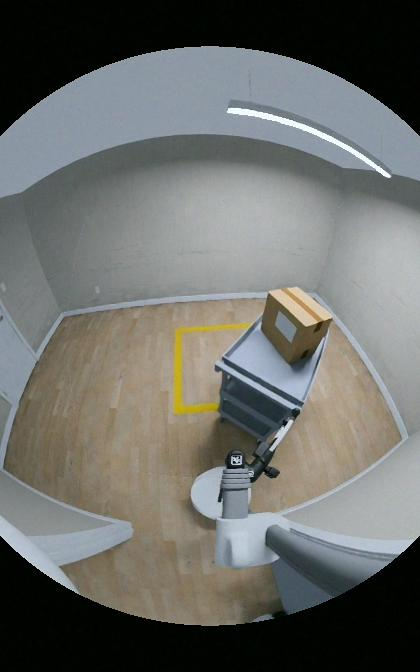

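Emit:
move(
  blocking=false,
  cameras=["r2_head_camera", "r2_head_left_camera"],
)

Scene clock: 3279.63 s.
r1.base_odometry: x=-1.877 y=+1.625 heading=+2.898
r1.turned_by_wheels: +0.000
r1.turned_by_imu: +0.000
r1.base_tilt: forward=-1.6 right=+1.3
r1.lidar_m: 4.60 2.74 2.00 1.90 1.71 0.25 0.38 1.53 1.71 2.81 2.91 3.95
r1.base_status: not commanded
r1.joint_positions: lift_m=+0.127 arm_m=+0.000 wrist_yaw_rad=+3.092 wrist_pitch_rad=+0.002 wrist_roll_rad=+0.000 gripper_m=+0.056
r1.joint_status: not commanded
r1.measured_speeds: translate_m=+0.000 strafe_m=+0.000 rotate_rad=+0.000 lift_m=+0.000 arm_m=+0.000 wrist_yaw_rad=+0.000 wrist_pitch_rad=+0.000 wrist_roll_rad=+0.000
r1.motor_effort: lift_m=+20(20) arm_m=+4(4) wheel_0=-5(6) wheel_1=+3(4) wheel_2=+3(3)
r1.servo_current: wrist_yaw_rad=39(78) wrist_pitch_rad=46(52) wrist_roll_rad=39(59) gripper_m=39(46)
r1.contact_limits: strafe_m 0.7
r1.hand_pose: x=-0.1128 y=+0.1017 z=+0.3046 quat_wxyz=(+0.025, -0.001, +0.000, +1.000) (m; r1's base frame)
r1.wrist_depth_mm: 136 138 - 293 - - - / 108 138 - 294 - - - / 112 138 242 296 - - - / 133 150 - 294 - - - / 1983 1983 1537 297 - - - / 1182 1205 195 297 189 1160 1138 / 854 759 750 156 732 778 820
r2.base_odometry: x=-2.542 y=-4.110 heading=-2.269
r2.turned_by_wheels: +0.000
r2.turned_by_imu: +0.000
r2.base_tilt: forward=-0.7 right=+0.1
r2.lidar_m: 0.46 2.55 2.81 2.56 0.75 3.25 1.42 0.49 0.42 0.75 2.18 0.43
r2.base_status: done
r2.joint_positions: lift_m=+0.680 arm_m=+0.000 wrist_yaw_rad=-0.702 wrist_pitch_rad=+0.002 wrist_roll_rad=+1.570 gripper_m=+0.100
r2.joint_status: not commanded
r2.measured_speeds: translate_m=+0.000 strafe_m=+0.000 rotate_rad=+0.000 lift_m=+0.000 arm_m=+0.000 wrist_yaw_rad=+0.000 wrist_pitch_rad=+0.000 wrist_roll_rad=+0.000
r2.motor_effort: lift_m=+18(20) arm_m=+5(5) wheel_0=-4(9) wheel_1=-4(8) wheel_2=+5(10)
r2.servo_current: wrist_yaw_rad=52(59) wrist_pitch_rad=39(46) wrist_roll_rad=46(65) gripper_m=46(59)
r2.hand_pose: x=+0.3345 y=-0.2530 z=+0.8575 quat_wxyz=(+0.664, +0.664, -0.242, -0.244) (m; r2's base frame)
r2.wrist_depth_mm: - - - - - 1661 1160 / - - - - - 1708 1182 / - - - - - 1708 1182 / - - - - - 1756 1182 / - - - 322 324 329 - / - - 196 260 189 - - / - - 554 - - - -
pictures: r2_head_camera, r2_head_left_camera
Images, in order (width x height): r2_head_camera 420x560, r2_head_left_camera 420x672.

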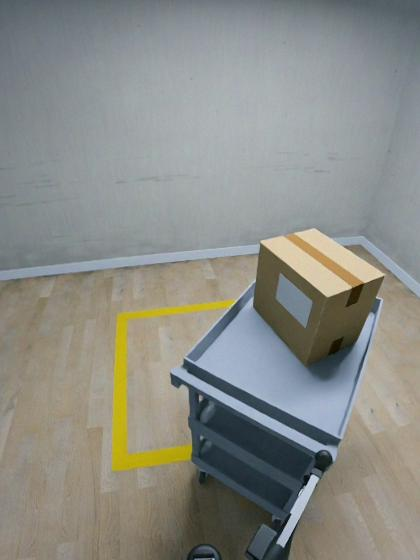

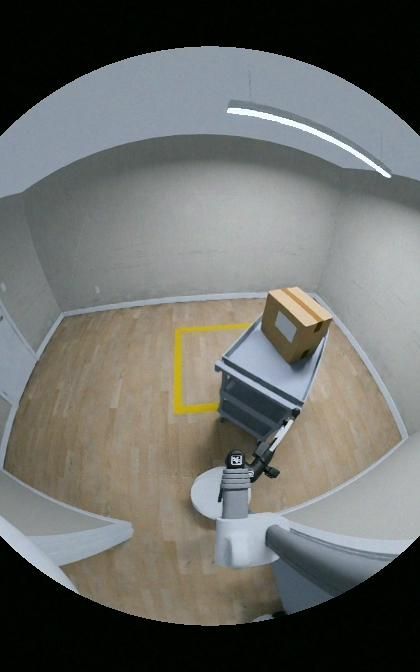

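Emit:
zoom_image(
  camera="r2_head_camera",
  region=[160, 210, 400, 530],
)

Scaled by 1.575 from the camera's 420x560 image, which has a finer 1200x1600 frame.

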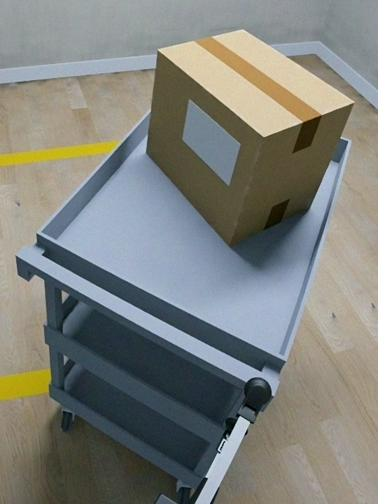

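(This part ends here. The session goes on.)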